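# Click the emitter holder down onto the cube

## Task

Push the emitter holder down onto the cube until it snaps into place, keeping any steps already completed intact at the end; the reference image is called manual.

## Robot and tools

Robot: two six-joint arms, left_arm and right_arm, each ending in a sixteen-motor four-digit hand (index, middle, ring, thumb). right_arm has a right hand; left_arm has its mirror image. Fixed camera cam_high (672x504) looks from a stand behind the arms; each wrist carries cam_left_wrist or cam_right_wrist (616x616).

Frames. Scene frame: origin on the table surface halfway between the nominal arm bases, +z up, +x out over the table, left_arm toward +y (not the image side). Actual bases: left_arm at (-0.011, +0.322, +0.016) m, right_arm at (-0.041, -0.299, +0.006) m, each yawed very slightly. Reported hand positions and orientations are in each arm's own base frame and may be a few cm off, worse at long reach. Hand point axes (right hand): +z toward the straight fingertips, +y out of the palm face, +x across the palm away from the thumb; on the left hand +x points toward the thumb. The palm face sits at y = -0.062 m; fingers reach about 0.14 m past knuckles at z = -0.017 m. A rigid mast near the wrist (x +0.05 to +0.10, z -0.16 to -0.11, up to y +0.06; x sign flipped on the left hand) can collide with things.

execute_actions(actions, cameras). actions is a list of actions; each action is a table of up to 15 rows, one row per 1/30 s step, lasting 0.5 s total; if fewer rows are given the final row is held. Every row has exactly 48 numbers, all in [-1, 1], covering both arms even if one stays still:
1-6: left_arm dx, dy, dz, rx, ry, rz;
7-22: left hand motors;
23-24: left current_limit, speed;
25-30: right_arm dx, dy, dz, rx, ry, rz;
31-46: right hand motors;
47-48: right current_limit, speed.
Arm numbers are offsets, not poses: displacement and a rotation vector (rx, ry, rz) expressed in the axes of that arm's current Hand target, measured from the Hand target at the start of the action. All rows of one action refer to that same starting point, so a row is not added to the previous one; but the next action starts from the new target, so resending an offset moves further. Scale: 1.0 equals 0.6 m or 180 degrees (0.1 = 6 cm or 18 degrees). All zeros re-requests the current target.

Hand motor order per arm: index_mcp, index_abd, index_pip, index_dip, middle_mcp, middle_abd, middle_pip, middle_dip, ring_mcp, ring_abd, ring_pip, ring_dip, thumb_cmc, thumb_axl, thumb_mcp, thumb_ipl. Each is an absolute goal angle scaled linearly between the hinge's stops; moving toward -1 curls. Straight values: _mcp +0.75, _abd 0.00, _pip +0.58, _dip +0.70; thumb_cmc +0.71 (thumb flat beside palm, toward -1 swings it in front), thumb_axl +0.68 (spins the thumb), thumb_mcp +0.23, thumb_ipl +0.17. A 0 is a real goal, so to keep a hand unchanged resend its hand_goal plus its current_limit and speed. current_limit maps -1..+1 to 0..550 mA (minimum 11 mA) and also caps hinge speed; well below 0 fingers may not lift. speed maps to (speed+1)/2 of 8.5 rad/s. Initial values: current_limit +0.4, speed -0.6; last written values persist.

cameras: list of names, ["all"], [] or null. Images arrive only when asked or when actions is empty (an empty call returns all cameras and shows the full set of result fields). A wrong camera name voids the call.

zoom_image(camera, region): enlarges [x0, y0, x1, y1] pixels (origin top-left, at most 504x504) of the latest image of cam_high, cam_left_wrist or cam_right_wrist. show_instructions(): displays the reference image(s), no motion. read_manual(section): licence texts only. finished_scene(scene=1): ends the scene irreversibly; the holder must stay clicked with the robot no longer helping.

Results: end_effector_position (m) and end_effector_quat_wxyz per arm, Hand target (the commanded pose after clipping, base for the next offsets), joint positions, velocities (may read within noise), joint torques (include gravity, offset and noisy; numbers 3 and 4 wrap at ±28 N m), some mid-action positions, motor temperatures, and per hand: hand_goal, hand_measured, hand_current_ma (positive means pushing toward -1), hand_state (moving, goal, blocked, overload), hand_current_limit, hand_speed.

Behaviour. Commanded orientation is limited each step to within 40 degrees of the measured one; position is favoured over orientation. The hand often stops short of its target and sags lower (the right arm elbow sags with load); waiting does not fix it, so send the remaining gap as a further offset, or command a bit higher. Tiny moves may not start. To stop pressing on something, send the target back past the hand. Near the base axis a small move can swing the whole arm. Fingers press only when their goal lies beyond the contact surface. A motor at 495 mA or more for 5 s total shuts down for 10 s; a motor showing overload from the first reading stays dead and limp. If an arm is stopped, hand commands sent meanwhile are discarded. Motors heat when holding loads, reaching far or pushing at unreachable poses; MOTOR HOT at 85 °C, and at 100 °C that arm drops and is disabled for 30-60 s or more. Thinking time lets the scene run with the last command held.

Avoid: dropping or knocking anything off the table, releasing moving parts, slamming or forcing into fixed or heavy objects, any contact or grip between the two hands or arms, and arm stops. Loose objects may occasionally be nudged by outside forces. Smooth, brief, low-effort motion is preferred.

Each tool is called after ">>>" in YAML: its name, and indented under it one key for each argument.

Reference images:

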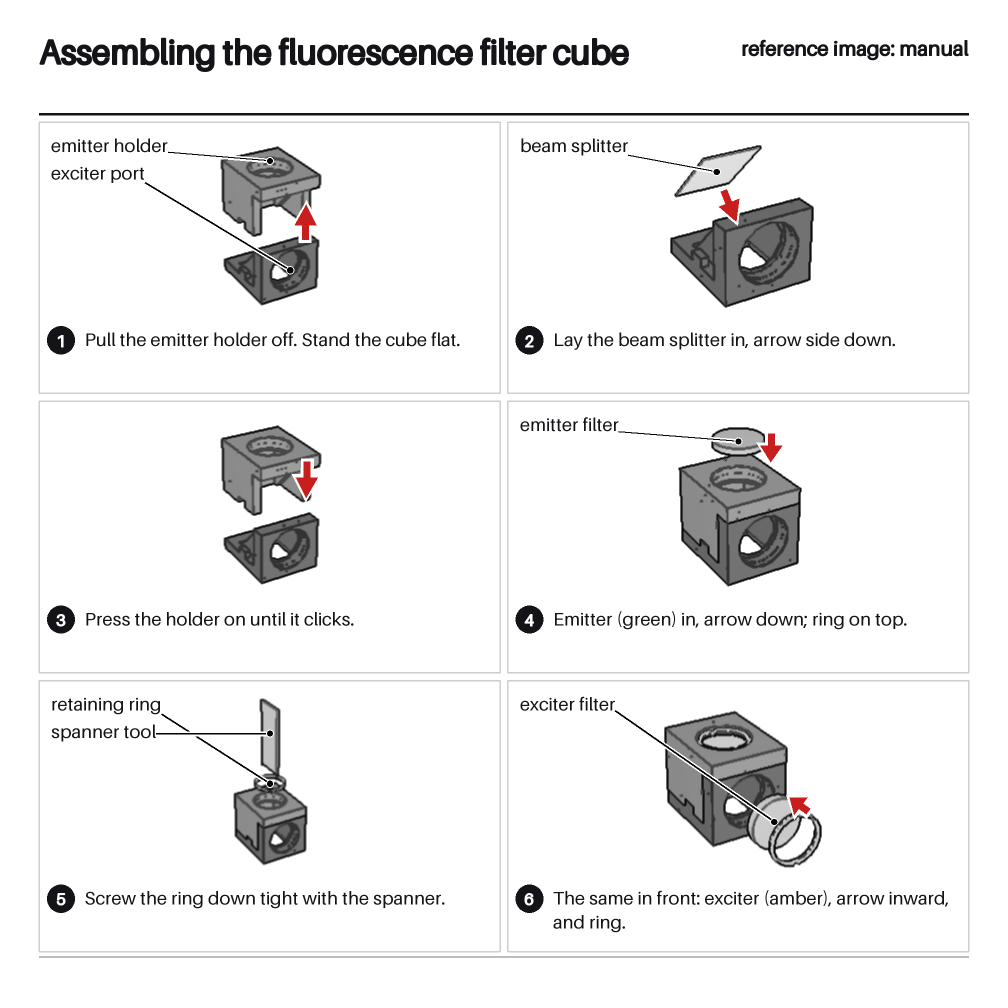

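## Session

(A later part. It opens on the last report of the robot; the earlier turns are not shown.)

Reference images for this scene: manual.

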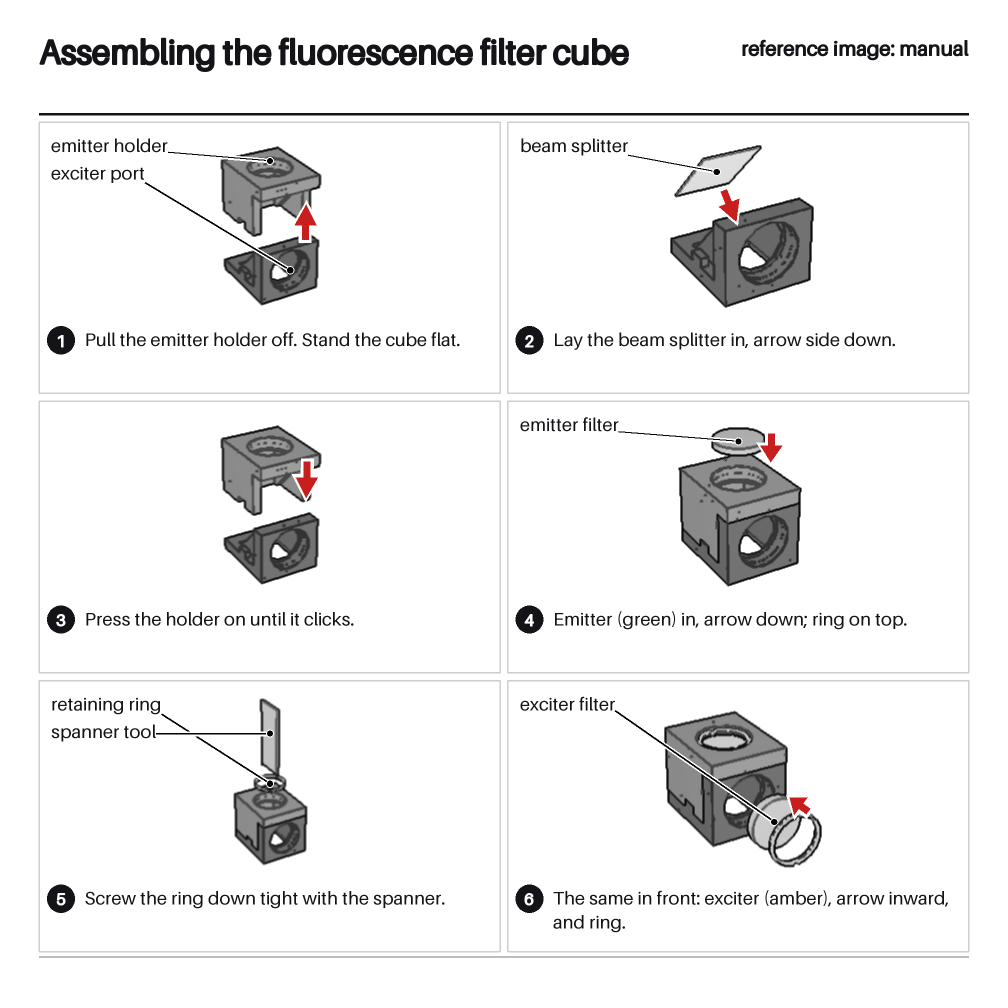

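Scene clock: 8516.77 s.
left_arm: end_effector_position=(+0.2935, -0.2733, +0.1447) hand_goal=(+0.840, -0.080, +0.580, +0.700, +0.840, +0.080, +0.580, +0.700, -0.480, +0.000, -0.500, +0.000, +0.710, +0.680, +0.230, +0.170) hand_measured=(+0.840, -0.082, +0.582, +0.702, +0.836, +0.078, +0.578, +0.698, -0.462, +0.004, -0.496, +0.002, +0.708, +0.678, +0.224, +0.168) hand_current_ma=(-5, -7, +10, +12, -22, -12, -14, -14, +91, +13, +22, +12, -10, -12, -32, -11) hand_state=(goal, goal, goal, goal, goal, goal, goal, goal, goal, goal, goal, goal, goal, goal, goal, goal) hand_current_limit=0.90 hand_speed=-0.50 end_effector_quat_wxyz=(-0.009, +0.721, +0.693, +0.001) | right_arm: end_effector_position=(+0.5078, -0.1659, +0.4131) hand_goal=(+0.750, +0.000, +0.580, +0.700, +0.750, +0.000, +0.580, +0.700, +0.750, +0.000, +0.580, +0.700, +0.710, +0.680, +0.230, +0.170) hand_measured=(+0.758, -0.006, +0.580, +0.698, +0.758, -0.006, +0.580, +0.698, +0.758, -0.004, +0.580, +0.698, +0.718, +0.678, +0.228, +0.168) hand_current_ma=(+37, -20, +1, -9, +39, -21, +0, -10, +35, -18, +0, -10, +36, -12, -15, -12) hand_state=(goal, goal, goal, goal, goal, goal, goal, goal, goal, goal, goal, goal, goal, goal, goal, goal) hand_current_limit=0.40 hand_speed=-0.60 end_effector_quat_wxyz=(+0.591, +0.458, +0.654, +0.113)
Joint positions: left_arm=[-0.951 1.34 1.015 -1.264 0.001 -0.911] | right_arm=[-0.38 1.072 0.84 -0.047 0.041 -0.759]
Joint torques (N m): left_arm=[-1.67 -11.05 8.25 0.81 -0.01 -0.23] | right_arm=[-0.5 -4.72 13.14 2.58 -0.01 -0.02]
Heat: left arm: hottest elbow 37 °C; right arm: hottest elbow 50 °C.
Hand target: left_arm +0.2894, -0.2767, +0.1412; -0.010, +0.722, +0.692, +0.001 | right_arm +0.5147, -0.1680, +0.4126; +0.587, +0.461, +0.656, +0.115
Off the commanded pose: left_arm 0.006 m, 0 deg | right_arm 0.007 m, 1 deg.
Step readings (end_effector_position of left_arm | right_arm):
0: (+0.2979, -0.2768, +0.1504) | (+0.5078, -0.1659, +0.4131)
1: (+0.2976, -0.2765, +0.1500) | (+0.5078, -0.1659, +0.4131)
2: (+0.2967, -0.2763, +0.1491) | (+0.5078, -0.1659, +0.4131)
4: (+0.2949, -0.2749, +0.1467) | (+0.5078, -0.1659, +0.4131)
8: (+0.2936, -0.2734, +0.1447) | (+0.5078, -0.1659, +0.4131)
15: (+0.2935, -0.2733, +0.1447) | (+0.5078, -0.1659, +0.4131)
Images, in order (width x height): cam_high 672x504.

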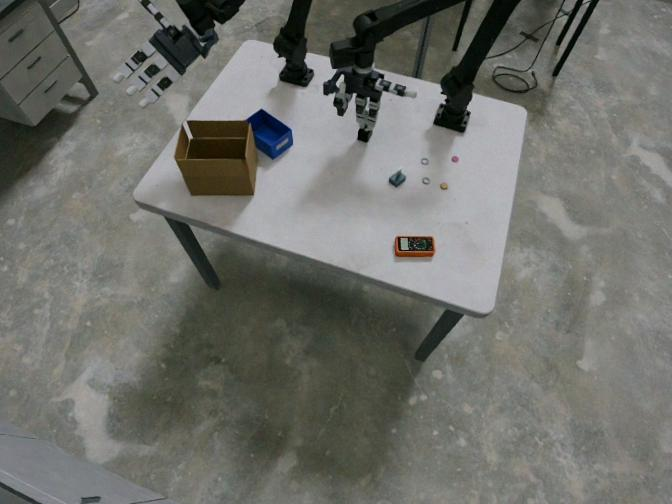

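>>> execute_actions:
  actions:
    - [[-0.0045,0.0017,0.01,0,0,0,0.84,-0.1,0.58,0.7,0.84,0.1,0.58,0.7,-0.48,0,-0.5,0,0.71,0.68,0.23,0.17,0.9,-0.5,0,0,0,0,0,0,0.75,0,0.58,0.7,0.75,0,0.58,0.7,0.75,0,0.58,0.7,0.71,0.68,0.23,0.17,0.4,-0.6]]
  cameras: ["cam_high"]

>>> zoom_image:
  camera: "cam_high"
  region: [350, 118, 376, 144]

Scene clock: 8541.57 s.
left_arm: end_effector_position=(+0.2943, -0.2759, +0.1440) hand_goal=(+0.840, -0.100, +0.580, +0.700, +0.840, +0.100, +0.580, +0.700, -0.480, +0.000, -0.500, +0.000, +0.710, +0.680, +0.230, +0.170) hand_measured=(+0.840, -0.094, +0.582, +0.702, +0.836, +0.092, +0.578, +0.698, -0.462, +0.004, -0.496, +0.002, +0.708, +0.678, +0.224, +0.168) hand_current_ma=(-5, +26, +10, +12, -22, -36, -14, -14, +91, +13, +22, +12, -10, -12, -32, -11) hand_state=(goal, goal, goal, goal, goal, goal, goal, goal, goal, goal, goal, goal, goal, goal, goal, goal) hand_current_limit=0.90 hand_speed=-0.50 end_effector_quat_wxyz=(-0.003, +0.721, +0.693, +0.000) | right_arm: end_effector_position=(+0.5078, -0.1659, +0.4131) hand_goal=(+0.750, +0.000, +0.580, +0.700, +0.750, +0.000, +0.580, +0.700, +0.750, +0.000, +0.580, +0.700, +0.710, +0.680, +0.230, +0.170) hand_measured=(+0.758, -0.006, +0.580, +0.698, +0.758, -0.006, +0.580, +0.698, +0.758, -0.004, +0.580, +0.698, +0.718, +0.678, +0.228, +0.168) hand_current_ma=(+37, -20, +1, -9, +39, -21, +0, -10, +35, -18, +0, -10, +36, -12, -15, -12) hand_state=(goal, goal, goal, goal, goal, goal, goal, goal, goal, goal, goal, goal, goal, goal, goal, goal) hand_current_limit=0.40 hand_speed=-0.60 end_effector_quat_wxyz=(+0.591, +0.458, +0.654, +0.113)
Joint positions: left_arm=[-0.954 1.34 1.012 -1.249 0.001 -0.913] | right_arm=[-0.38 1.072 0.84 -0.047 0.041 -0.759]
Joint torques (N m): left_arm=[-1.67 -9.82 8.06 0.85 -0.01 -0.24] | right_arm=[-0.5 -4.72 13.12 2.56 -0.01 -0.02]
Heat: left arm: hottest elbow 35 °C; right arm: hottest elbow 50 °C.
Hand target: left_arm +0.2902, -0.2792, +0.1350; -0.010, +0.722, +0.692, +0.001 | right_arm +0.5147, -0.1680, +0.4126; +0.587, +0.461, +0.656, +0.115
Off the commanded pose: left_arm 0.010 m, 1 deg | right_arm 0.007 m, 1 deg.
Step readings (end_effector_position of left_arm | right_arm):
0: (+0.2935, -0.2733, +0.1447) | (+0.5078, -0.1659, +0.4131)
1: (+0.2937, -0.2735, +0.1446) | (+0.5078, -0.1659, +0.4131)
2: (+0.2940, -0.2741, +0.1443) | (+0.5078, -0.1659, +0.4131)
4: (+0.2944, -0.2752, +0.1441) | (+0.5078, -0.1659, +0.4131)
8: (+0.2943, -0.2759, +0.1440) | (+0.5078, -0.1659, +0.4131)
15: (+0.2943, -0.2759, +0.1440) | (+0.5078, -0.1659, +0.4131)
Images, in order (width x height): cam_high 672x504.

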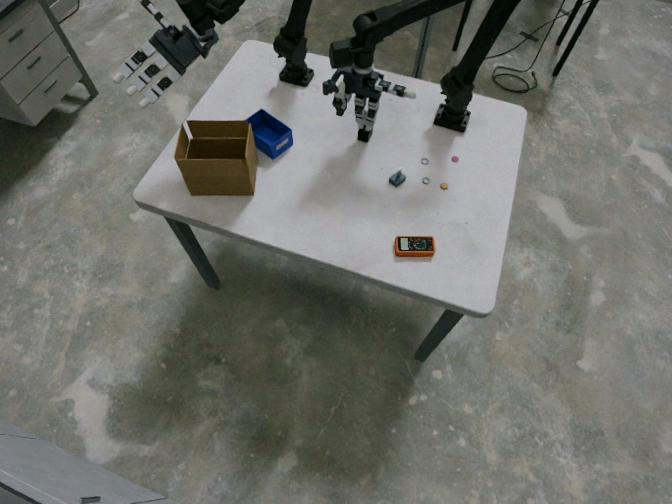

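Scaled by 19.385 from the camera's 672x504 image, which has a finer 960x720 frame.

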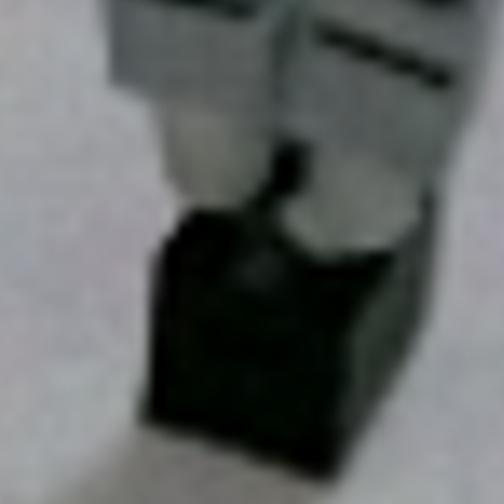

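>>> execute_actions:
  actions:
    - [[0.0045,-0.0032,0.0167,0.0044,0.0034,0,0.84,-0.1,0.58,0.7,0.84,0.1,0.58,0.7,-0.48,0,-0.5,0,0.71,0.68,0.23,0.17,0.9,-0.5,0,0,0,0,0,0,0.75,0,0.58,0.7,0.75,0,0.58,0.7,0.75,0,0.58,0.7,0.71,0.68,0.23,0.17,0.4,-0.6]]
  cameras: ["cam_high"]

>>> zoom_image:
  camera: "cam_high"
  region: [350, 118, 376, 144]

Scene clock: 8568.20 s.
left_arm: end_effector_position=(+0.2939, -0.2758, +0.1416) hand_goal=(+0.840, -0.100, +0.580, +0.700, +0.840, +0.100, +0.580, +0.700, -0.480, +0.000, -0.500, +0.000, +0.710, +0.680, +0.230, +0.170) hand_measured=(+0.840, -0.092, +0.582, +0.702, +0.836, +0.094, +0.578, +0.698, -0.464, +0.004, -0.496, +0.002, +0.708, +0.678, +0.224, +0.168) hand_current_ma=(+1, +31, +9, +11, -16, -27, -10, -12, +85, +13, +22, +12, -10, -12, -32, -11) hand_state=(goal, goal, goal, goal, goal, goal, goal, goal, goal, goal, goal, goal, goal, goal, goal, goal) hand_current_limit=0.90 hand_speed=-0.50 end_effector_quat_wxyz=(-0.002, +0.721, +0.693, -0.001) | right_arm: end_effector_position=(+0.5078, -0.1659, +0.4131) hand_goal=(+0.750, +0.000, +0.580, +0.700, +0.750, +0.000, +0.580, +0.700, +0.750, +0.000, +0.580, +0.700, +0.710, +0.680, +0.230, +0.170) hand_measured=(+0.758, -0.006, +0.580, +0.698, +0.758, -0.006, +0.580, +0.698, +0.758, -0.004, +0.580, +0.698, +0.718, +0.678, +0.228, +0.168) hand_current_ma=(+37, -20, +1, -9, +39, -21, +0, -10, +35, -18, +0, -10, +36, -12, -15, -12) hand_state=(goal, goal, goal, goal, goal, goal, goal, goal, goal, goal, goal, goal, goal, goal, goal, goal) hand_current_limit=0.40 hand_speed=-0.60 end_effector_quat_wxyz=(+0.591, +0.458, +0.654, +0.113)
Joint positions: left_arm=[-0.954 1.34 1.006 -1.241 0.003 -0.913] | right_arm=[-0.38 1.072 0.84 -0.047 0.041 -0.759]
Joint torques (N m): left_arm=[-1.49 -8.88 7.17 0.95 0.08 -0.2] | right_arm=[-0.44 -4.66 13.12 2.56 -0.01 -0.02]
Heat: left arm: hottest elbow 35 °C; right arm: hottest elbow 50 °C.
Hand target: left_arm +0.2883, -0.2763, +0.1251; -0.019, +0.722, +0.692, +0.000 | right_arm +0.5147, -0.1680, +0.4126; +0.587, +0.461, +0.656, +0.115
Off the commanded pose: left_arm 0.017 m, 2 deg | right_arm 0.007 m, 1 deg.
Step readings (end_effector_position of left_arm | right_arm):
0: (+0.2943, -0.2759, +0.1440) | (+0.5078, -0.1659, +0.4131)
1: (+0.2943, -0.2759, +0.1434) | (+0.5078, -0.1659, +0.4131)
2: (+0.2939, -0.2757, +0.1421) | (+0.5078, -0.1659, +0.4131)
4: (+0.2939, -0.2757, +0.1415) | (+0.5078, -0.1659, +0.4131)
8: (+0.2939, -0.2758, +0.1416) | (+0.5078, -0.1659, +0.4131)
15: (+0.2939, -0.2758, +0.1416) | (+0.5078, -0.1659, +0.4131)
Images, in order (width x height): cam_high 672x504.

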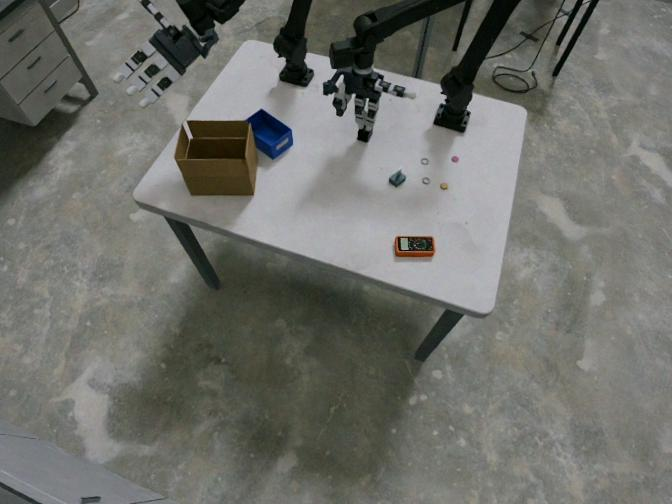

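Scaled by 19.385 from the camera's 672x504 image, which has a finer 960x720 frame.

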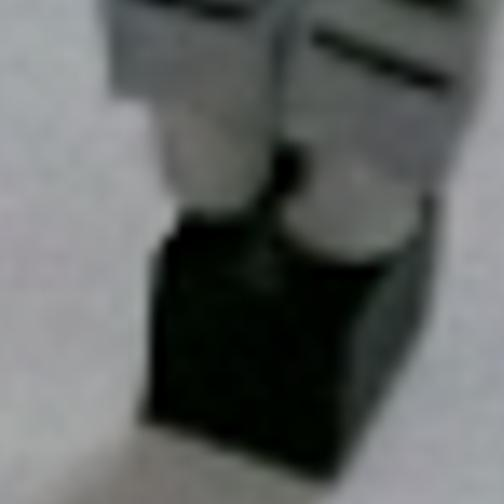

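>>> execute_actions:
  actions:
    - [[0.0058,-0.0078,0.04,0.0105,0.0081,0,0.84,-0.1,0.58,0.7,0.84,0.1,0.58,0.7,-0.48,0,-0.5,0,0.71,0.68,0.23,0.17,0.9,-0.5,0,0,0,0,0,0,0.75,0,0.58,0.7,0.75,0,0.58,0.7,0.75,0,0.58,0.7,0.71,0.68,0.23,0.17,0.4,-0.6]]
  cameras: ["cam_high"]

>>> zoom_image:
  camera: "cam_high"
  region: [350, 118, 376, 144]

Scene clock: 8576.73 s.
left_arm: end_effector_position=(+0.2937, -0.2762, +0.1404) hand_goal=(+0.840, -0.100, +0.580, +0.700, +0.840, +0.100, +0.580, +0.700, -0.480, +0.000, -0.500, +0.000, +0.710, +0.680, +0.230, +0.170) hand_measured=(+0.844, -0.086, +0.582, +0.702, +0.840, +0.100, +0.580, +0.698, -0.464, +0.004, -0.496, +0.002, +0.708, +0.678, +0.224, +0.168) hand_current_ma=(+20, +58, +11, +11, -1, +3, -2, -11, +85, +13, +22, +12, -10, -12, -32, -11) hand_state=(goal, goal, goal, goal, goal, goal, goal, goal, goal, goal, goal, goal, goal, goal, goal, goal) hand_current_limit=0.90 hand_speed=-0.50 end_effector_quat_wxyz=(-0.001, +0.721, +0.693, -0.002) | right_arm: end_effector_position=(+0.5078, -0.1659, +0.4131) hand_goal=(+0.750, +0.000, +0.580, +0.700, +0.750, +0.000, +0.580, +0.700, +0.750, +0.000, +0.580, +0.700, +0.710, +0.680, +0.230, +0.170) hand_measured=(+0.758, -0.006, +0.580, +0.698, +0.758, -0.006, +0.580, +0.698, +0.758, -0.004, +0.580, +0.698, +0.718, +0.678, +0.228, +0.168) hand_current_ma=(+37, -20, +1, -9, +39, -21, +0, -10, +35, -18, +0, -10, +36, -12, -15, -12) hand_state=(goal, goal, goal, goal, goal, goal, goal, goal, goal, goal, goal, goal, goal, goal, goal, goal) hand_current_limit=0.40 hand_speed=-0.60 end_effector_quat_wxyz=(+0.591, +0.458, +0.654, +0.113)
Joint positions: left_arm=[-0.954 1.34 1.003 -1.236 0.005 -0.913] | right_arm=[-0.38 1.072 0.84 -0.047 0.041 -0.759]
Joint torques (N m): left_arm=[-1.49 -6.48 4.68 1.42 0.46 -0.2] | right_arm=[-0.5 -4.72 13.12 2.58 0 -0.02]
Heat: left arm: hottest elbow 35 °C; right arm: hottest elbow 50 °C.
Hand target: left_arm +0.2831, -0.2720, +0.1013; -0.040, +0.721, +0.692, -0.002 | right_arm +0.5147, -0.1680, +0.4126; +0.587, +0.461, +0.656, +0.115
Off the commanded pose: left_arm 0.041 m, 4 deg | right_arm 0.007 m, 1 deg.
Step readings (end_effector_position of left_arm | right_arm):
0: (+0.2939, -0.2758, +0.1416) | (+0.5078, -0.1659, +0.4131)
1: (+0.2935, -0.2758, +0.1404) | (+0.5078, -0.1659, +0.4131)
2: (+0.2935, -0.2759, +0.1403) | (+0.5078, -0.1659, +0.4131)
4: (+0.2937, -0.2761, +0.1404) | (+0.5078, -0.1659, +0.4131)
8: (+0.2937, -0.2761, +0.1404) | (+0.5078, -0.1659, +0.4131)
15: (+0.2937, -0.2762, +0.1404) | (+0.5078, -0.1659, +0.4131)
Images, in order (width x height): cam_high 672x504.

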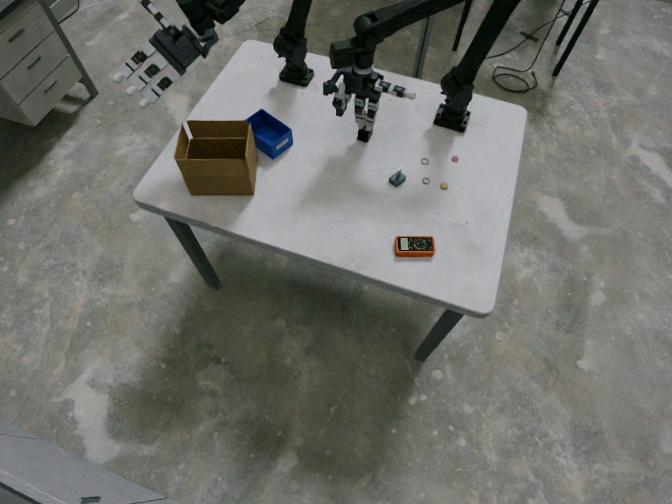

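Scaled by 19.385 from the camera's 672x504 image, which has a finer 960x720 frame.

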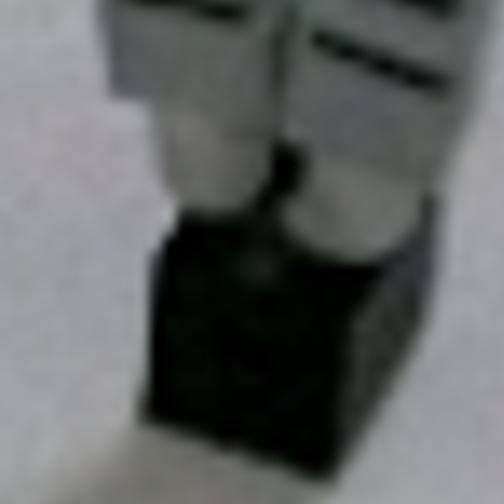

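>>> execute_actions:
  actions:
    - [[0.0073,-0.0097,0.05,0.0131,0.0101,0,0.84,-0.1,0.58,0.7,0.84,0.1,0.58,0.7,-0.48,0,-0.5,0,0.71,0.68,0.23,0.17,0.9,-0.5,0,0,0,0,0,0,0.75,0,0.58,0.7,0.75,0,0.58,0.7,0.75,0,0.58,0.7,0.71,0.68,0.23,0.17,0.4,-0.6]]
  cameras: ["cam_high"]

>>> zoom_image:
  camera: "cam_high"
  region: [350, 118, 376, 144]

Scene clock: 8584.57 s.
left_arm: end_effector_position=(+0.2926, -0.2760, +0.1391) hand_goal=(+0.840, -0.100, +0.580, +0.700, +0.840, +0.100, +0.580, +0.700, -0.480, +0.000, -0.500, +0.000, +0.710, +0.680, +0.230, +0.170) hand_measured=(+0.850, -0.086, +0.588, +0.702, +0.846, +0.102, +0.584, +0.700, -0.464, +0.004, -0.496, +0.002, +0.708, +0.678, +0.224, +0.168) hand_current_ma=(+57, +64, +35, +11, +34, +9, +23, +3, +84, +13, +22, +12, -10, -12, -32, -11) hand_state=(goal, goal, goal, goal, goal, goal, goal, goal, goal, goal, goal, goal, goal, goal, goal, goal) hand_current_limit=0.90 hand_speed=-0.50 end_effector_quat_wxyz=(+0.002, +0.721, +0.693, -0.005) | right_arm: end_effector_position=(+0.5078, -0.1659, +0.4131) hand_goal=(+0.750, +0.000, +0.580, +0.700, +0.750, +0.000, +0.580, +0.700, +0.750, +0.000, +0.580, +0.700, +0.710, +0.680, +0.230, +0.170) hand_measured=(+0.758, -0.006, +0.580, +0.698, +0.758, -0.006, +0.580, +0.698, +0.758, -0.004, +0.580, +0.698, +0.718, +0.678, +0.228, +0.168) hand_current_ma=(+37, -20, +1, -9, +39, -21, +0, -10, +35, -18, +0, -10, +36, -12, -15, -12) hand_state=(goal, goal, goal, goal, goal, goal, goal, goal, goal, goal, goal, goal, goal, goal, goal, goal) hand_current_limit=0.40 hand_speed=-0.60 end_effector_quat_wxyz=(+0.591, +0.458, +0.654, +0.113)
Joint positions: left_arm=[-0.954 1.334 0.995 -1.226 0.01 -0.913] | right_arm=[-0.38 1.072 0.84 -0.047 0.041 -0.759]
Joint torques (N m): left_arm=[-1.61 -3.19 1.89 1.66 0.83 -0.21] | right_arm=[-0.5 -4.72 13.12 2.58 0 -0.02]
Heat: left arm: hottest elbow 34 °C; right arm: hottest elbow 50 °C.
Hand target: left_arm +0.2758, -0.2658, +0.0720; -0.065, +0.720, +0.691, -0.005 | right_arm +0.5147, -0.1680, +0.4126; +0.587, +0.461, +0.656, +0.115
Off the commanded pose: left_arm 0.070 m, 8 deg | right_arm 0.007 m, 1 deg.
Step readings (end_effector_position of left_arm | right_arm):
0: (+0.2934, -0.2767, +0.1401) | (+0.5078, -0.1659, +0.4131)
1: (+0.2929, -0.2764, +0.1387) | (+0.5078, -0.1659, +0.4131)
2: (+0.2928, -0.2763, +0.1385) | (+0.5078, -0.1659, +0.4131)
4: (+0.2925, -0.2760, +0.1387) | (+0.5078, -0.1659, +0.4131)
8: (+0.2925, -0.2759, +0.1391) | (+0.5078, -0.1659, +0.4131)
15: (+0.2926, -0.2760, +0.1391) | (+0.5078, -0.1659, +0.4131)
Images, in order (width x height): cam_high 672x504.

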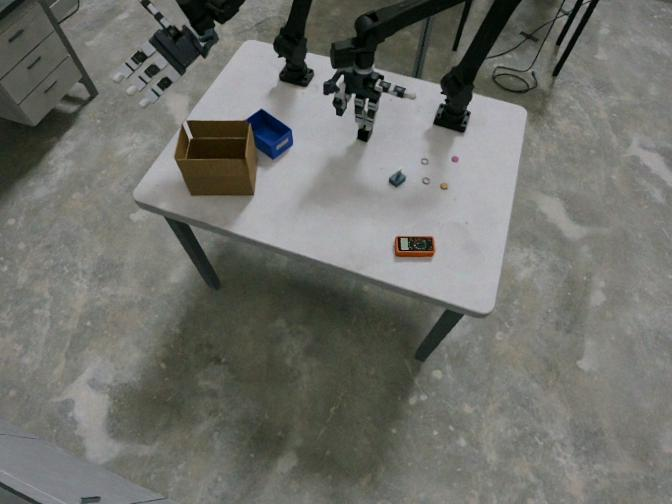

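Scaled by 19.385 from the camera's 672x504 image, which has a finer 960x720 frame.

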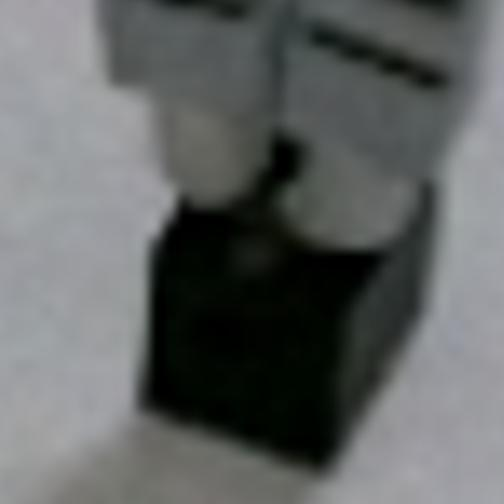

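>>> execute_actions:
  actions:
    - [[0.0015,-0.0019,0.04,0.003,0.002,0,0.84,-0.1,0.58,0.7,0.84,0.1,0.58,0.7,-0.48,0,-0.5,0,0.71,0.68,0.23,0.17,0.9,-0.5,0,0,0,0,0,0,0.75,0,0.58,0.7,0.75,0,0.58,0.7,0.75,0,0.58,0.7,0.71,0.68,0.23,0.17,0.4,-0.6]]
  cameras: ["cam_high"]

>>> zoom_image:
  camera: "cam_high"
  region: [350, 118, 376, 144]

Scene clock: 8596.20 s.
left_arm: end_effector_position=(+0.2912, -0.2747, +0.1359) hand_goal=(+0.840, -0.100, +0.580, +0.700, +0.840, +0.100, +0.580, +0.700, -0.480, +0.000, -0.500, +0.000, +0.710, +0.680, +0.230, +0.170) hand_measured=(+0.874, -0.088, +0.608, +0.710, +0.870, +0.098, +0.600, +0.710, -0.464, +0.002, -0.496, +0.002, +0.708, +0.678, +0.224, +0.168) hand_current_ma=(+181, +51, +139, +46, +155, -6, +102, +47, +82, +13, +22, +12, -10, -12, -32, -11) hand_state=(blocked, goal, blocked, goal, blocked, goal, blocked, goal, goal, goal, goal, goal, goal, goal, goal, goal) hand_current_limit=0.90 hand_speed=-0.50 end_effector_quat_wxyz=(+0.010, +0.721, +0.693, -0.008) | right_arm: end_effector_position=(+0.5078, -0.1659, +0.4131) hand_goal=(+0.750, +0.000, +0.580, +0.700, +0.750, +0.000, +0.580, +0.700, +0.750, +0.000, +0.580, +0.700, +0.710, +0.680, +0.230, +0.170) hand_measured=(+0.758, -0.006, +0.580, +0.698, +0.758, -0.006, +0.580, +0.698, +0.758, -0.004, +0.580, +0.698, +0.718, +0.678, +0.228, +0.168) hand_current_ma=(+37, -20, +1, -9, +39, -21, +0, -10, +35, -18, +0, -10, +36, -12, -15, -12) hand_state=(goal, goal, goal, goal, goal, goal, goal, goal, goal, goal, goal, goal, goal, goal, goal, goal) hand_current_limit=0.40 hand_speed=-0.60 end_effector_quat_wxyz=(+0.591, +0.458, +0.654, +0.113)
Joint positions: left_arm=[-0.954 1.321 0.972 -1.199 0.013 -0.913] | right_arm=[-0.38 1.072 0.84 -0.047 0.041 -0.759]
Joint torques (N m): left_arm=[-1.73 -0.73 0.1 2.21 0.9 -0.2] | right_arm=[-0.5 -4.66 13.12 2.58 -0.01 -0.02]
Motor temperatures (°C): left_arm=[25 28 33 24 26 26] | right_arm=[23 28 50 25 23 22]
Heat: left arm: hottest elbow 33 °C; right arm: hottest elbow 50 °C.
Hand target: left_arm +0.2724, -0.2629, +0.0484; -0.071, +0.720, +0.690, -0.006 | right_arm +0.5147, -0.1680, +0.4126; +0.587, +0.461, +0.656, +0.115
Off the commanded pose: left_arm 0.090 m, 9 deg | right_arm 0.007 m, 1 deg.
Step readings (end_effector_position of left_arm | right_arm):
0: (+0.2915, -0.2771, +0.1382) | (+0.5078, -0.1659, +0.4131)
1: (+0.2905, -0.2755, +0.1354) | (+0.5078, -0.1659, +0.4131)
2: (+0.2911, -0.2755, +0.1347) | (+0.5078, -0.1659, +0.4131)
4: (+0.2909, -0.2747, +0.1355) | (+0.5078, -0.1659, +0.4131)
8: (+0.2910, -0.2745, +0.1358) | (+0.5078, -0.1659, +0.4131)
15: (+0.2911, -0.2747, +0.1358) | (+0.5078, -0.1659, +0.4131)
Images, in order (width x height): cam_high 672x504.

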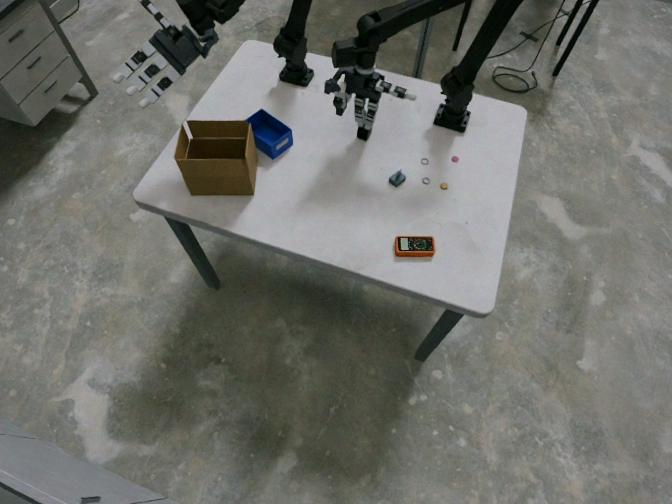

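Scaled by 19.385 from the camera's 672x504 image, which has a finer 960x720 frame.

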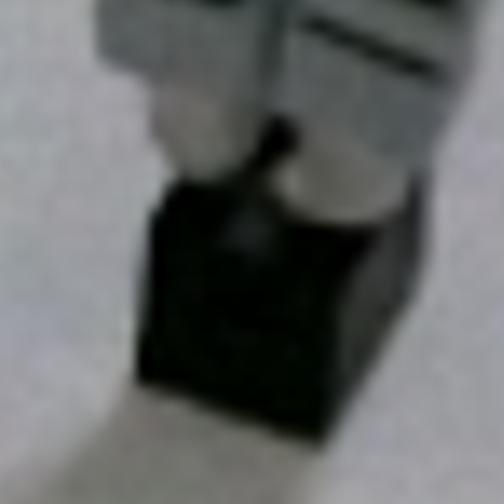

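>>> execute_actions:
  actions:
    - [[-0.0088,0.0116,-0.09,-0.0161,-0.0121,0,0.84,-0.1,0.58,0.7,0.84,0.1,0.58,0.7,-0.48,0,-0.5,0,0.71,0.68,0.23,0.17,0.9,-0.5,0,0,0,0,0,0,0.75,0,0.58,0.7,0.75,0,0.58,0.7,0.75,0,0.58,0.7,0.71,0.68,0.23,0.17,0.4,-0.6]]
    - [[-0.0058,0.011,-0.0917,-0.0149,-0.0115,0,0.84,-0.1,0.58,0.7,0.84,0.1,0.58,0.7,-0.48,0,-0.5,0,0.71,0.68,0.23,0.17,0.9,-0.5,0,0,0,0,0,0,0.75,0,0.58,0.7,0.75,0,0.58,0.7,0.75,0,0.58,0.7,0.71,0.68,0.23,0.17,0.4,-0.6]]
  cameras: ["cam_high"]

>>> zoom_image:
  camera: "cam_high"
  region: [350, 118, 376, 144]

Scene clock: 8630.07 s.
left_arm: end_effector_position=(+0.2880, -0.2677, +0.1457) hand_goal=(+0.840, -0.100, +0.580, +0.700, +0.840, +0.100, +0.580, +0.700, -0.480, +0.000, -0.500, +0.000, +0.710, +0.680, +0.230, +0.170) hand_measured=(+0.842, -0.098, +0.584, +0.704, +0.838, +0.086, +0.582, +0.702, -0.464, +0.002, -0.496, +0.002, +0.708, +0.678, +0.224, +0.168) hand_current_ma=(+9, +5, +17, +15, -8, -58, +7, +13, +79, +12, +22, +12, -7, -12, -33, -11) hand_state=(goal, goal, goal, goal, goal, goal, goal, goal, goal, goal, goal, goal, goal, goal, goal, goal) hand_current_limit=0.90 hand_speed=-0.50 end_effector_quat_wxyz=(-0.017, +0.721, +0.693, +0.001) | right_arm: end_effector_position=(+0.5078, -0.1659, +0.4131) hand_goal=(+0.750, +0.000, +0.580, +0.700, +0.750, +0.000, +0.580, +0.700, +0.750, +0.000, +0.580, +0.700, +0.710, +0.680, +0.230, +0.170) hand_measured=(+0.758, -0.006, +0.580, +0.698, +0.758, -0.006, +0.580, +0.698, +0.758, -0.004, +0.580, +0.698, +0.718, +0.678, +0.228, +0.168) hand_current_ma=(+37, -20, +1, -9, +39, -21, +0, -10, +35, -18, +0, -10, +36, -12, -15, -12) hand_state=(goal, goal, goal, goal, goal, goal, goal, goal, goal, goal, goal, goal, goal, goal, goal, goal) hand_current_limit=0.40 hand_speed=-0.60 end_effector_quat_wxyz=(+0.591, +0.458, +0.654, +0.113)
Joint positions: left_arm=[-0.955 1.329 1.009 -1.286 0.003 -0.914] | right_arm=[-0.38 1.072 0.84 -0.047 0.041 -0.759]
Joint torques (N m): left_arm=[-0.85 -9.47 12.33 0.23 -0.06 -0.16] | right_arm=[-0.5 -4.66 13.12 2.58 -0.01 -0.02]
Heat: left arm: hottest elbow 31 °C; right arm: hottest elbow 50 °C.
Hand target: left_arm +0.2944, -0.2800, +0.1550; -0.010, +0.722, +0.692, +0.001 | right_arm +0.5147, -0.1680, +0.4126; +0.587, +0.461, +0.656, +0.115
Off the commanded pose: left_arm 0.017 m, 1 deg | right_arm 0.007 m, 1 deg.
Step readings (end_effector_position of left_arm | right_arm):
0: (+0.2910, -0.2795, +0.1344) | (+0.5078, -0.1659, +0.4131)
1: (+0.2927, -0.2813, +0.1384) | (+0.5078, -0.1659, +0.4131)
2: (+0.2928, -0.2809, +0.1392) | (+0.5078, -0.1659, +0.4131)
4: (+0.2933, -0.2813, +0.1391) | (+0.5078, -0.1659, +0.4131)
8: (+0.2931, -0.2813, +0.1390) | (+0.5078, -0.1659, +0.4131)
15: (+0.2931, -0.2812, +0.1390) | (+0.5078, -0.1659, +0.4131)
16: (+0.2930, -0.2804, +0.1412) | (+0.5078, -0.1659, +0.4131)
17: (+0.2926, -0.2767, +0.1437) | (+0.5078, -0.1659, +0.4131)
19: (+0.2905, -0.2714, +0.1459) | (+0.5078, -0.1659, +0.4131)
23: (+0.2881, -0.2679, +0.1458) | (+0.5078, -0.1659, +0.4131)
30: (+0.2880, -0.2677, +0.1457) | (+0.5078, -0.1659, +0.4131)
Images, in order (width x height): cam_high 672x504.

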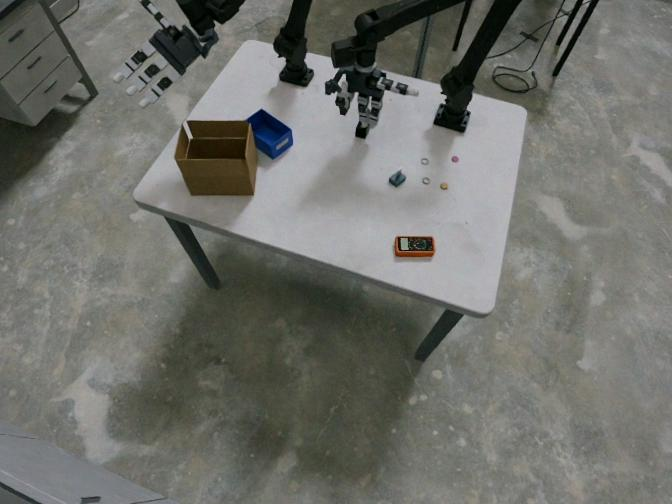

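Scaled by 19.385 from the camera's 672x504 image, which has a finer 960x720 frame.

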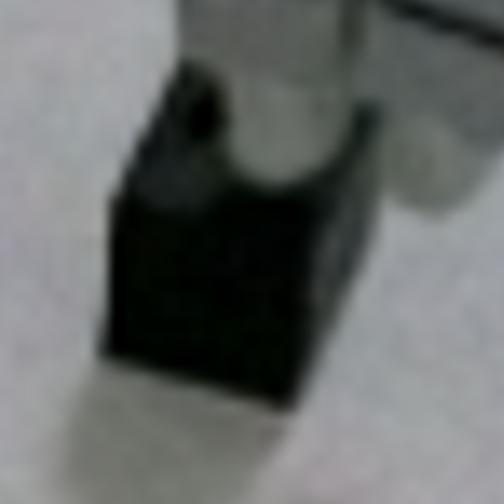

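>>> execute_actions:
  actions:
    - [[0,0,-0.04,0,0,0,0.84,-0.1,0.58,0.7,0.84,0.1,0.58,0.7,-0.48,0,-0.5,0,0.71,0.68,0.23,0.17,0.6,-0.5,0,0,0,0,0,0,0.75,0,0.58,0.7,0.75,0,0.58,0.7,0.75,0,0.58,0.7,0.71,0.68,0.23,0.17,0.4,-0.6]]
    - [[0,0,-0.04,0,0,0,0.75,-0.1,0.58,0.7,0.75,0.1,0.58,0.7,-0.48,0,-0.5,0,0.71,0.68,0.23,0.17,0.6,-0.5,0,0,0,0,0,0,0.75,0,0.58,0.7,0.75,0,0.58,0.7,0.75,0,0.58,0.7,0.71,0.68,0.23,0.17,0.4,-0.6]]
  cameras: ["cam_high"]

>>> zoom_image:
  camera: "cam_high"
  region: [350, 116, 376, 142]

Scene clock: 8641.23 s.
left_arm: end_effector_position=(+0.2905, -0.2712, +0.1847) hand_goal=(+0.750, -0.100, +0.580, +0.700, +0.750, +0.100, +0.580, +0.700, -0.480, +0.000, -0.500, +0.000, +0.710, +0.680, +0.230, +0.170) hand_measured=(+0.752, -0.098, +0.582, +0.702, +0.750, +0.088, +0.580, +0.702, -0.464, +0.002, -0.496, +0.002, +0.708, +0.678, +0.224, +0.168) hand_current_ma=(+12, +8, +14, +14, -5, -54, +5, +13, +79, +12, +21, +12, -7, -12, -33, -11) hand_state=(goal, goal, goal, goal, goal, goal, goal, goal, goal, goal, goal, goal, goal, goal, goal, goal) hand_current_limit=0.60 hand_speed=-0.50 end_effector_quat_wxyz=(-0.029, +0.721, +0.692, +0.003) | right_arm: end_effector_position=(+0.5078, -0.1659, +0.4131) hand_goal=(+0.750, +0.000, +0.580, +0.700, +0.750, +0.000, +0.580, +0.700, +0.750, +0.000, +0.580, +0.700, +0.710, +0.680, +0.230, +0.170) hand_measured=(+0.758, -0.006, +0.580, +0.698, +0.758, -0.006, +0.580, +0.698, +0.758, -0.004, +0.580, +0.698, +0.718, +0.678, +0.228, +0.168) hand_current_ma=(+37, -20, +1, -9, +39, -21, +0, -10, +35, -18, +0, -10, +36, -12, -15, -12) hand_state=(goal, goal, goal, goal, goal, goal, goal, goal, goal, goal, goal, goal, goal, goal, goal, goal) hand_current_limit=0.40 hand_speed=-0.60 end_effector_quat_wxyz=(+0.591, +0.458, +0.654, +0.113)
Joint positions: left_arm=[-0.955 1.327 1.115 -1.417 0.002 -0.914] | right_arm=[-0.38 1.072 0.84 -0.047 0.041 -0.759]
Joint torques (N m): left_arm=[-1.14 -11.87 12.26 0.23 -0.08 -0.14] | right_arm=[-0.56 -4.72 13.12 2.58 -0.01 -0.02]
Heat: left arm: hottest elbow 33 °C; right arm: hottest elbow 50 °C.
Hand target: left_arm +0.2950, -0.2807, +0.2028; -0.010, +0.722, +0.692, +0.001 | right_arm +0.5147, -0.1680, +0.4126; +0.587, +0.461, +0.656, +0.115
Off the commanded pose: left_arm 0.021 m, 2 deg | right_arm 0.007 m, 1 deg.
Step readings (end_effector_position of left_arm | right_arm):
0: (+0.2880, -0.2677, +0.1457) | (+0.5078, -0.1659, +0.4131)
1: (+0.2873, -0.2667, +0.1465) | (+0.5078, -0.1659, +0.4131)
2: (+0.2865, -0.2656, +0.1494) | (+0.5078, -0.1659, +0.4131)
4: (+0.2867, -0.2659, +0.1563) | (+0.5078, -0.1659, +0.4131)
8: (+0.2898, -0.2703, +0.1645) | (+0.5078, -0.1659, +0.4131)
15: (+0.2895, -0.2699, +0.1647) | (+0.5078, -0.1659, +0.4131)
16: (+0.2888, -0.2689, +0.1655) | (+0.5078, -0.1659, +0.4131)
17: (+0.2878, -0.2675, +0.1686) | (+0.5078, -0.1659, +0.4131)
19: (+0.2878, -0.2673, +0.1757) | (+0.5078, -0.1659, +0.4131)
23: (+0.2908, -0.2716, +0.1844) | (+0.5078, -0.1659, +0.4131)
30: (+0.2905, -0.2712, +0.1847) | (+0.5078, -0.1659, +0.4131)
Images, in order (width x height): cam_high 672x504.

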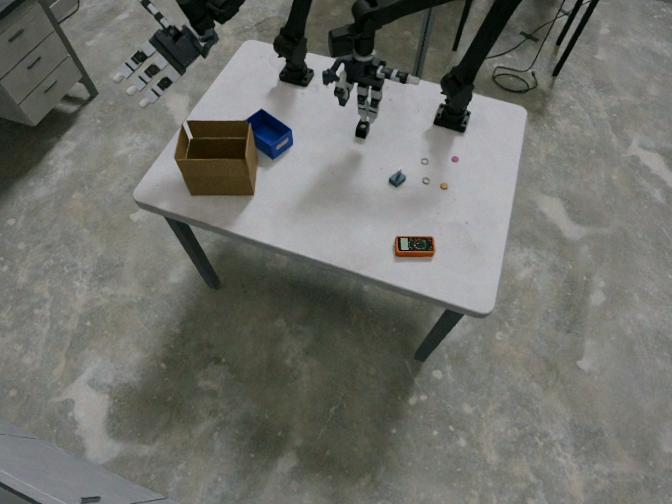

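Scaled by 19.385 from the camera's 672x504 image, which has a finer 960x720 frame.

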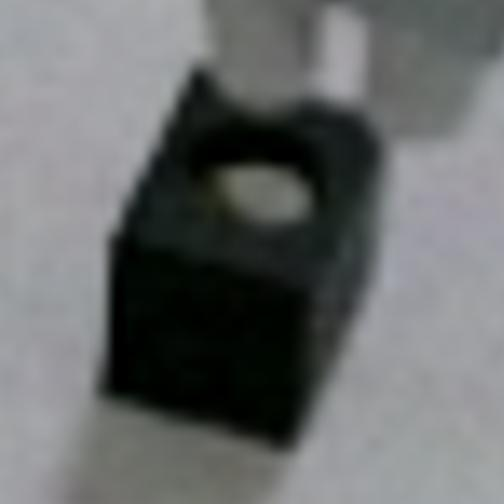

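>>> execute_actions:
  actions:
    - [[0,-0.04,0,0,0,0,0.75,-0.1,0.58,0.7,0.75,0.1,0.58,0.7,-0.48,0,-0.5,0,0.71,0.68,0.23,0.17,0.6,-0.5,0,0,0,0,0,0,0.75,0,0.58,0.7,0.75,0,0.58,0.7,0.75,0,0.58,0.7,0.71,0.68,0.23,0.17,0.4,-0.6]]
  cameras: ["cam_high"]

>>> zoom_image:
  camera: "cam_high"
  region: [350, 116, 376, 142]

Scene clock: 8652.50 s.
left_arm: end_effector_position=(+0.2730, -0.2798, +0.1977) hand_goal=(+0.750, -0.100, +0.580, +0.700, +0.750, +0.100, +0.580, +0.700, -0.480, +0.000, -0.500, +0.000, +0.710, +0.680, +0.230, +0.170) hand_measured=(+0.752, -0.098, +0.582, +0.702, +0.748, +0.088, +0.580, +0.702, -0.464, +0.002, -0.496, +0.002, +0.708, +0.678, +0.224, +0.168) hand_current_ma=(+7, +9, +14, +14, -9, -54, +4, +13, +79, +12, +21, +12, -8, -12, -33, -11) hand_state=(goal, goal, goal, goal, goal, goal, goal, goal, goal, goal, goal, goal, goal, goal, goal, goal) hand_current_limit=0.60 hand_speed=-0.50 end_effector_quat_wxyz=(-0.014, +0.724, +0.690, +0.001) | right_arm: end_effector_position=(+0.5078, -0.1659, +0.4131) hand_goal=(+0.750, +0.000, +0.580, +0.700, +0.750, +0.000, +0.580, +0.700, +0.750, +0.000, +0.580, +0.700, +0.710, +0.680, +0.230, +0.170) hand_measured=(+0.758, -0.006, +0.580, +0.698, +0.758, -0.006, +0.580, +0.698, +0.758, -0.004, +0.580, +0.698, +0.718, +0.678, +0.228, +0.168) hand_current_ma=(+37, -20, +1, -9, +39, -21, +0, -10, +35, -18, +0, -10, +36, -12, -15, -12) hand_state=(goal, goal, goal, goal, goal, goal, goal, goal, goal, goal, goal, goal, goal, goal, goal, goal) hand_current_limit=0.40 hand_speed=-0.60 end_effector_quat_wxyz=(+0.591, +0.458, +0.654, +0.113)
Joint positions: left_arm=[-1.008 1.292 1.115 -1.421 0.004 -0.958] | right_arm=[-0.38 1.072 0.84 -0.047 0.041 -0.759]
Joint torques (N m): left_arm=[-1.08 -11.46 9.73 0.2 -0.08 -0.26] | right_arm=[-0.5 -4.72 13.12 2.56 -0.01 -0.02]
Heat: left arm: hottest elbow 34 °C; right arm: hottest elbow 50 °C.
Hand target: left_arm +0.2711, -0.2798, +0.2032; -0.010, +0.722, +0.692, +0.001 | right_arm +0.5147, -0.1680, +0.4126; +0.587, +0.461, +0.656, +0.115
Off the commanded pose: left_arm 0.006 m, 1 deg | right_arm 0.007 m, 1 deg.
Step readings (end_effector_position of left_arm | right_arm):
0: (+0.2905, -0.2712, +0.1847) | (+0.5078, -0.1659, +0.4131)
1: (+0.2897, -0.2715, +0.1851) | (+0.5078, -0.1659, +0.4131)
2: (+0.2878, -0.2721, +0.1862) | (+0.5078, -0.1659, +0.4131)
4: (+0.2823, -0.2756, +0.1897) | (+0.5078, -0.1659, +0.4131)
8: (+0.2737, -0.2805, +0.1964) | (+0.5078, -0.1659, +0.4131)
15: (+0.2731, -0.2799, +0.1977) | (+0.5078, -0.1659, +0.4131)
Images, in order (width x height): cam_high 672x504.

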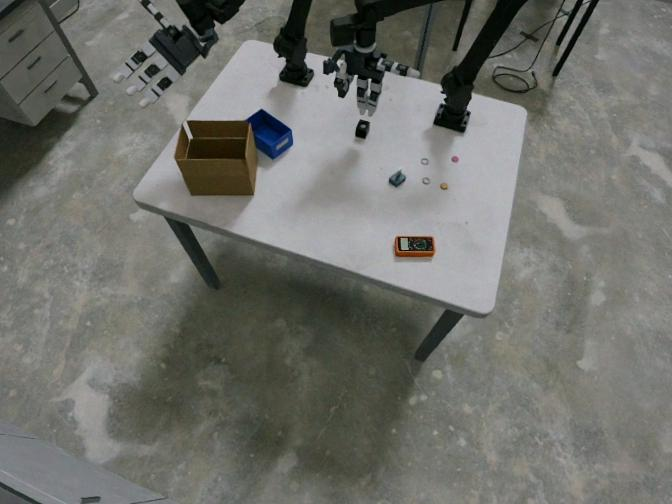

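Scaled by 19.385 from the camera's 672x504 image, which has a finer 960x720 frame.

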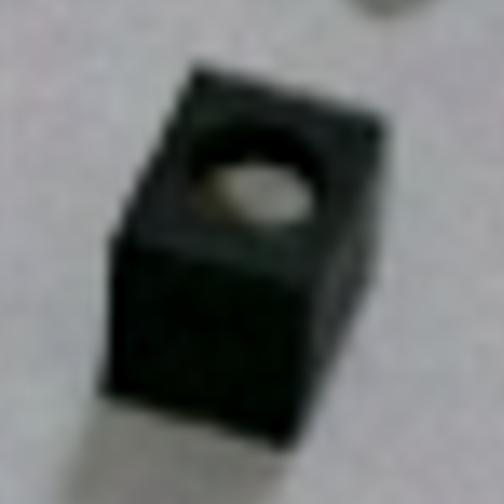

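>>> show_instructions:

>>> zoom_image:
  camera: "cam_high"
  region: [345, 110, 381, 146]

Reference images for this scene: manual.

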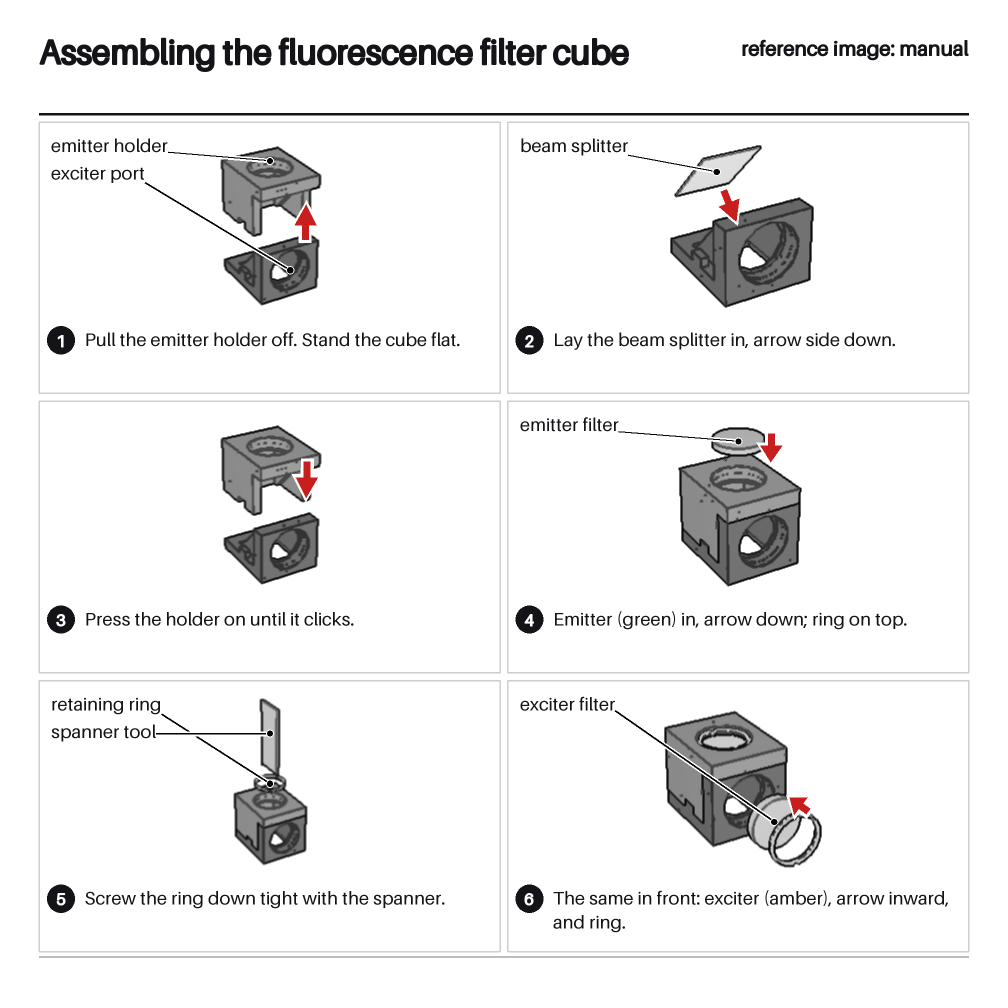

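Scaled by 14.000 from the camera's 672x504 image, which has a finer 960x720 frame.

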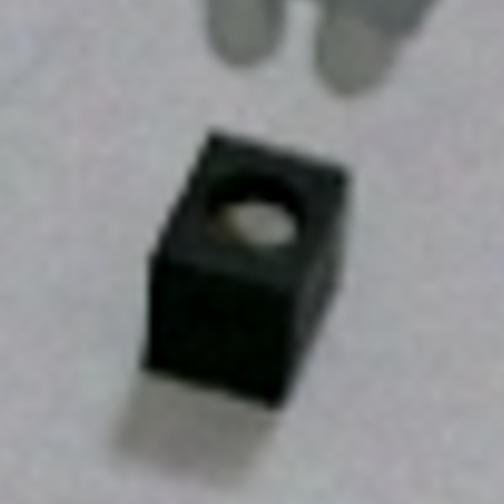

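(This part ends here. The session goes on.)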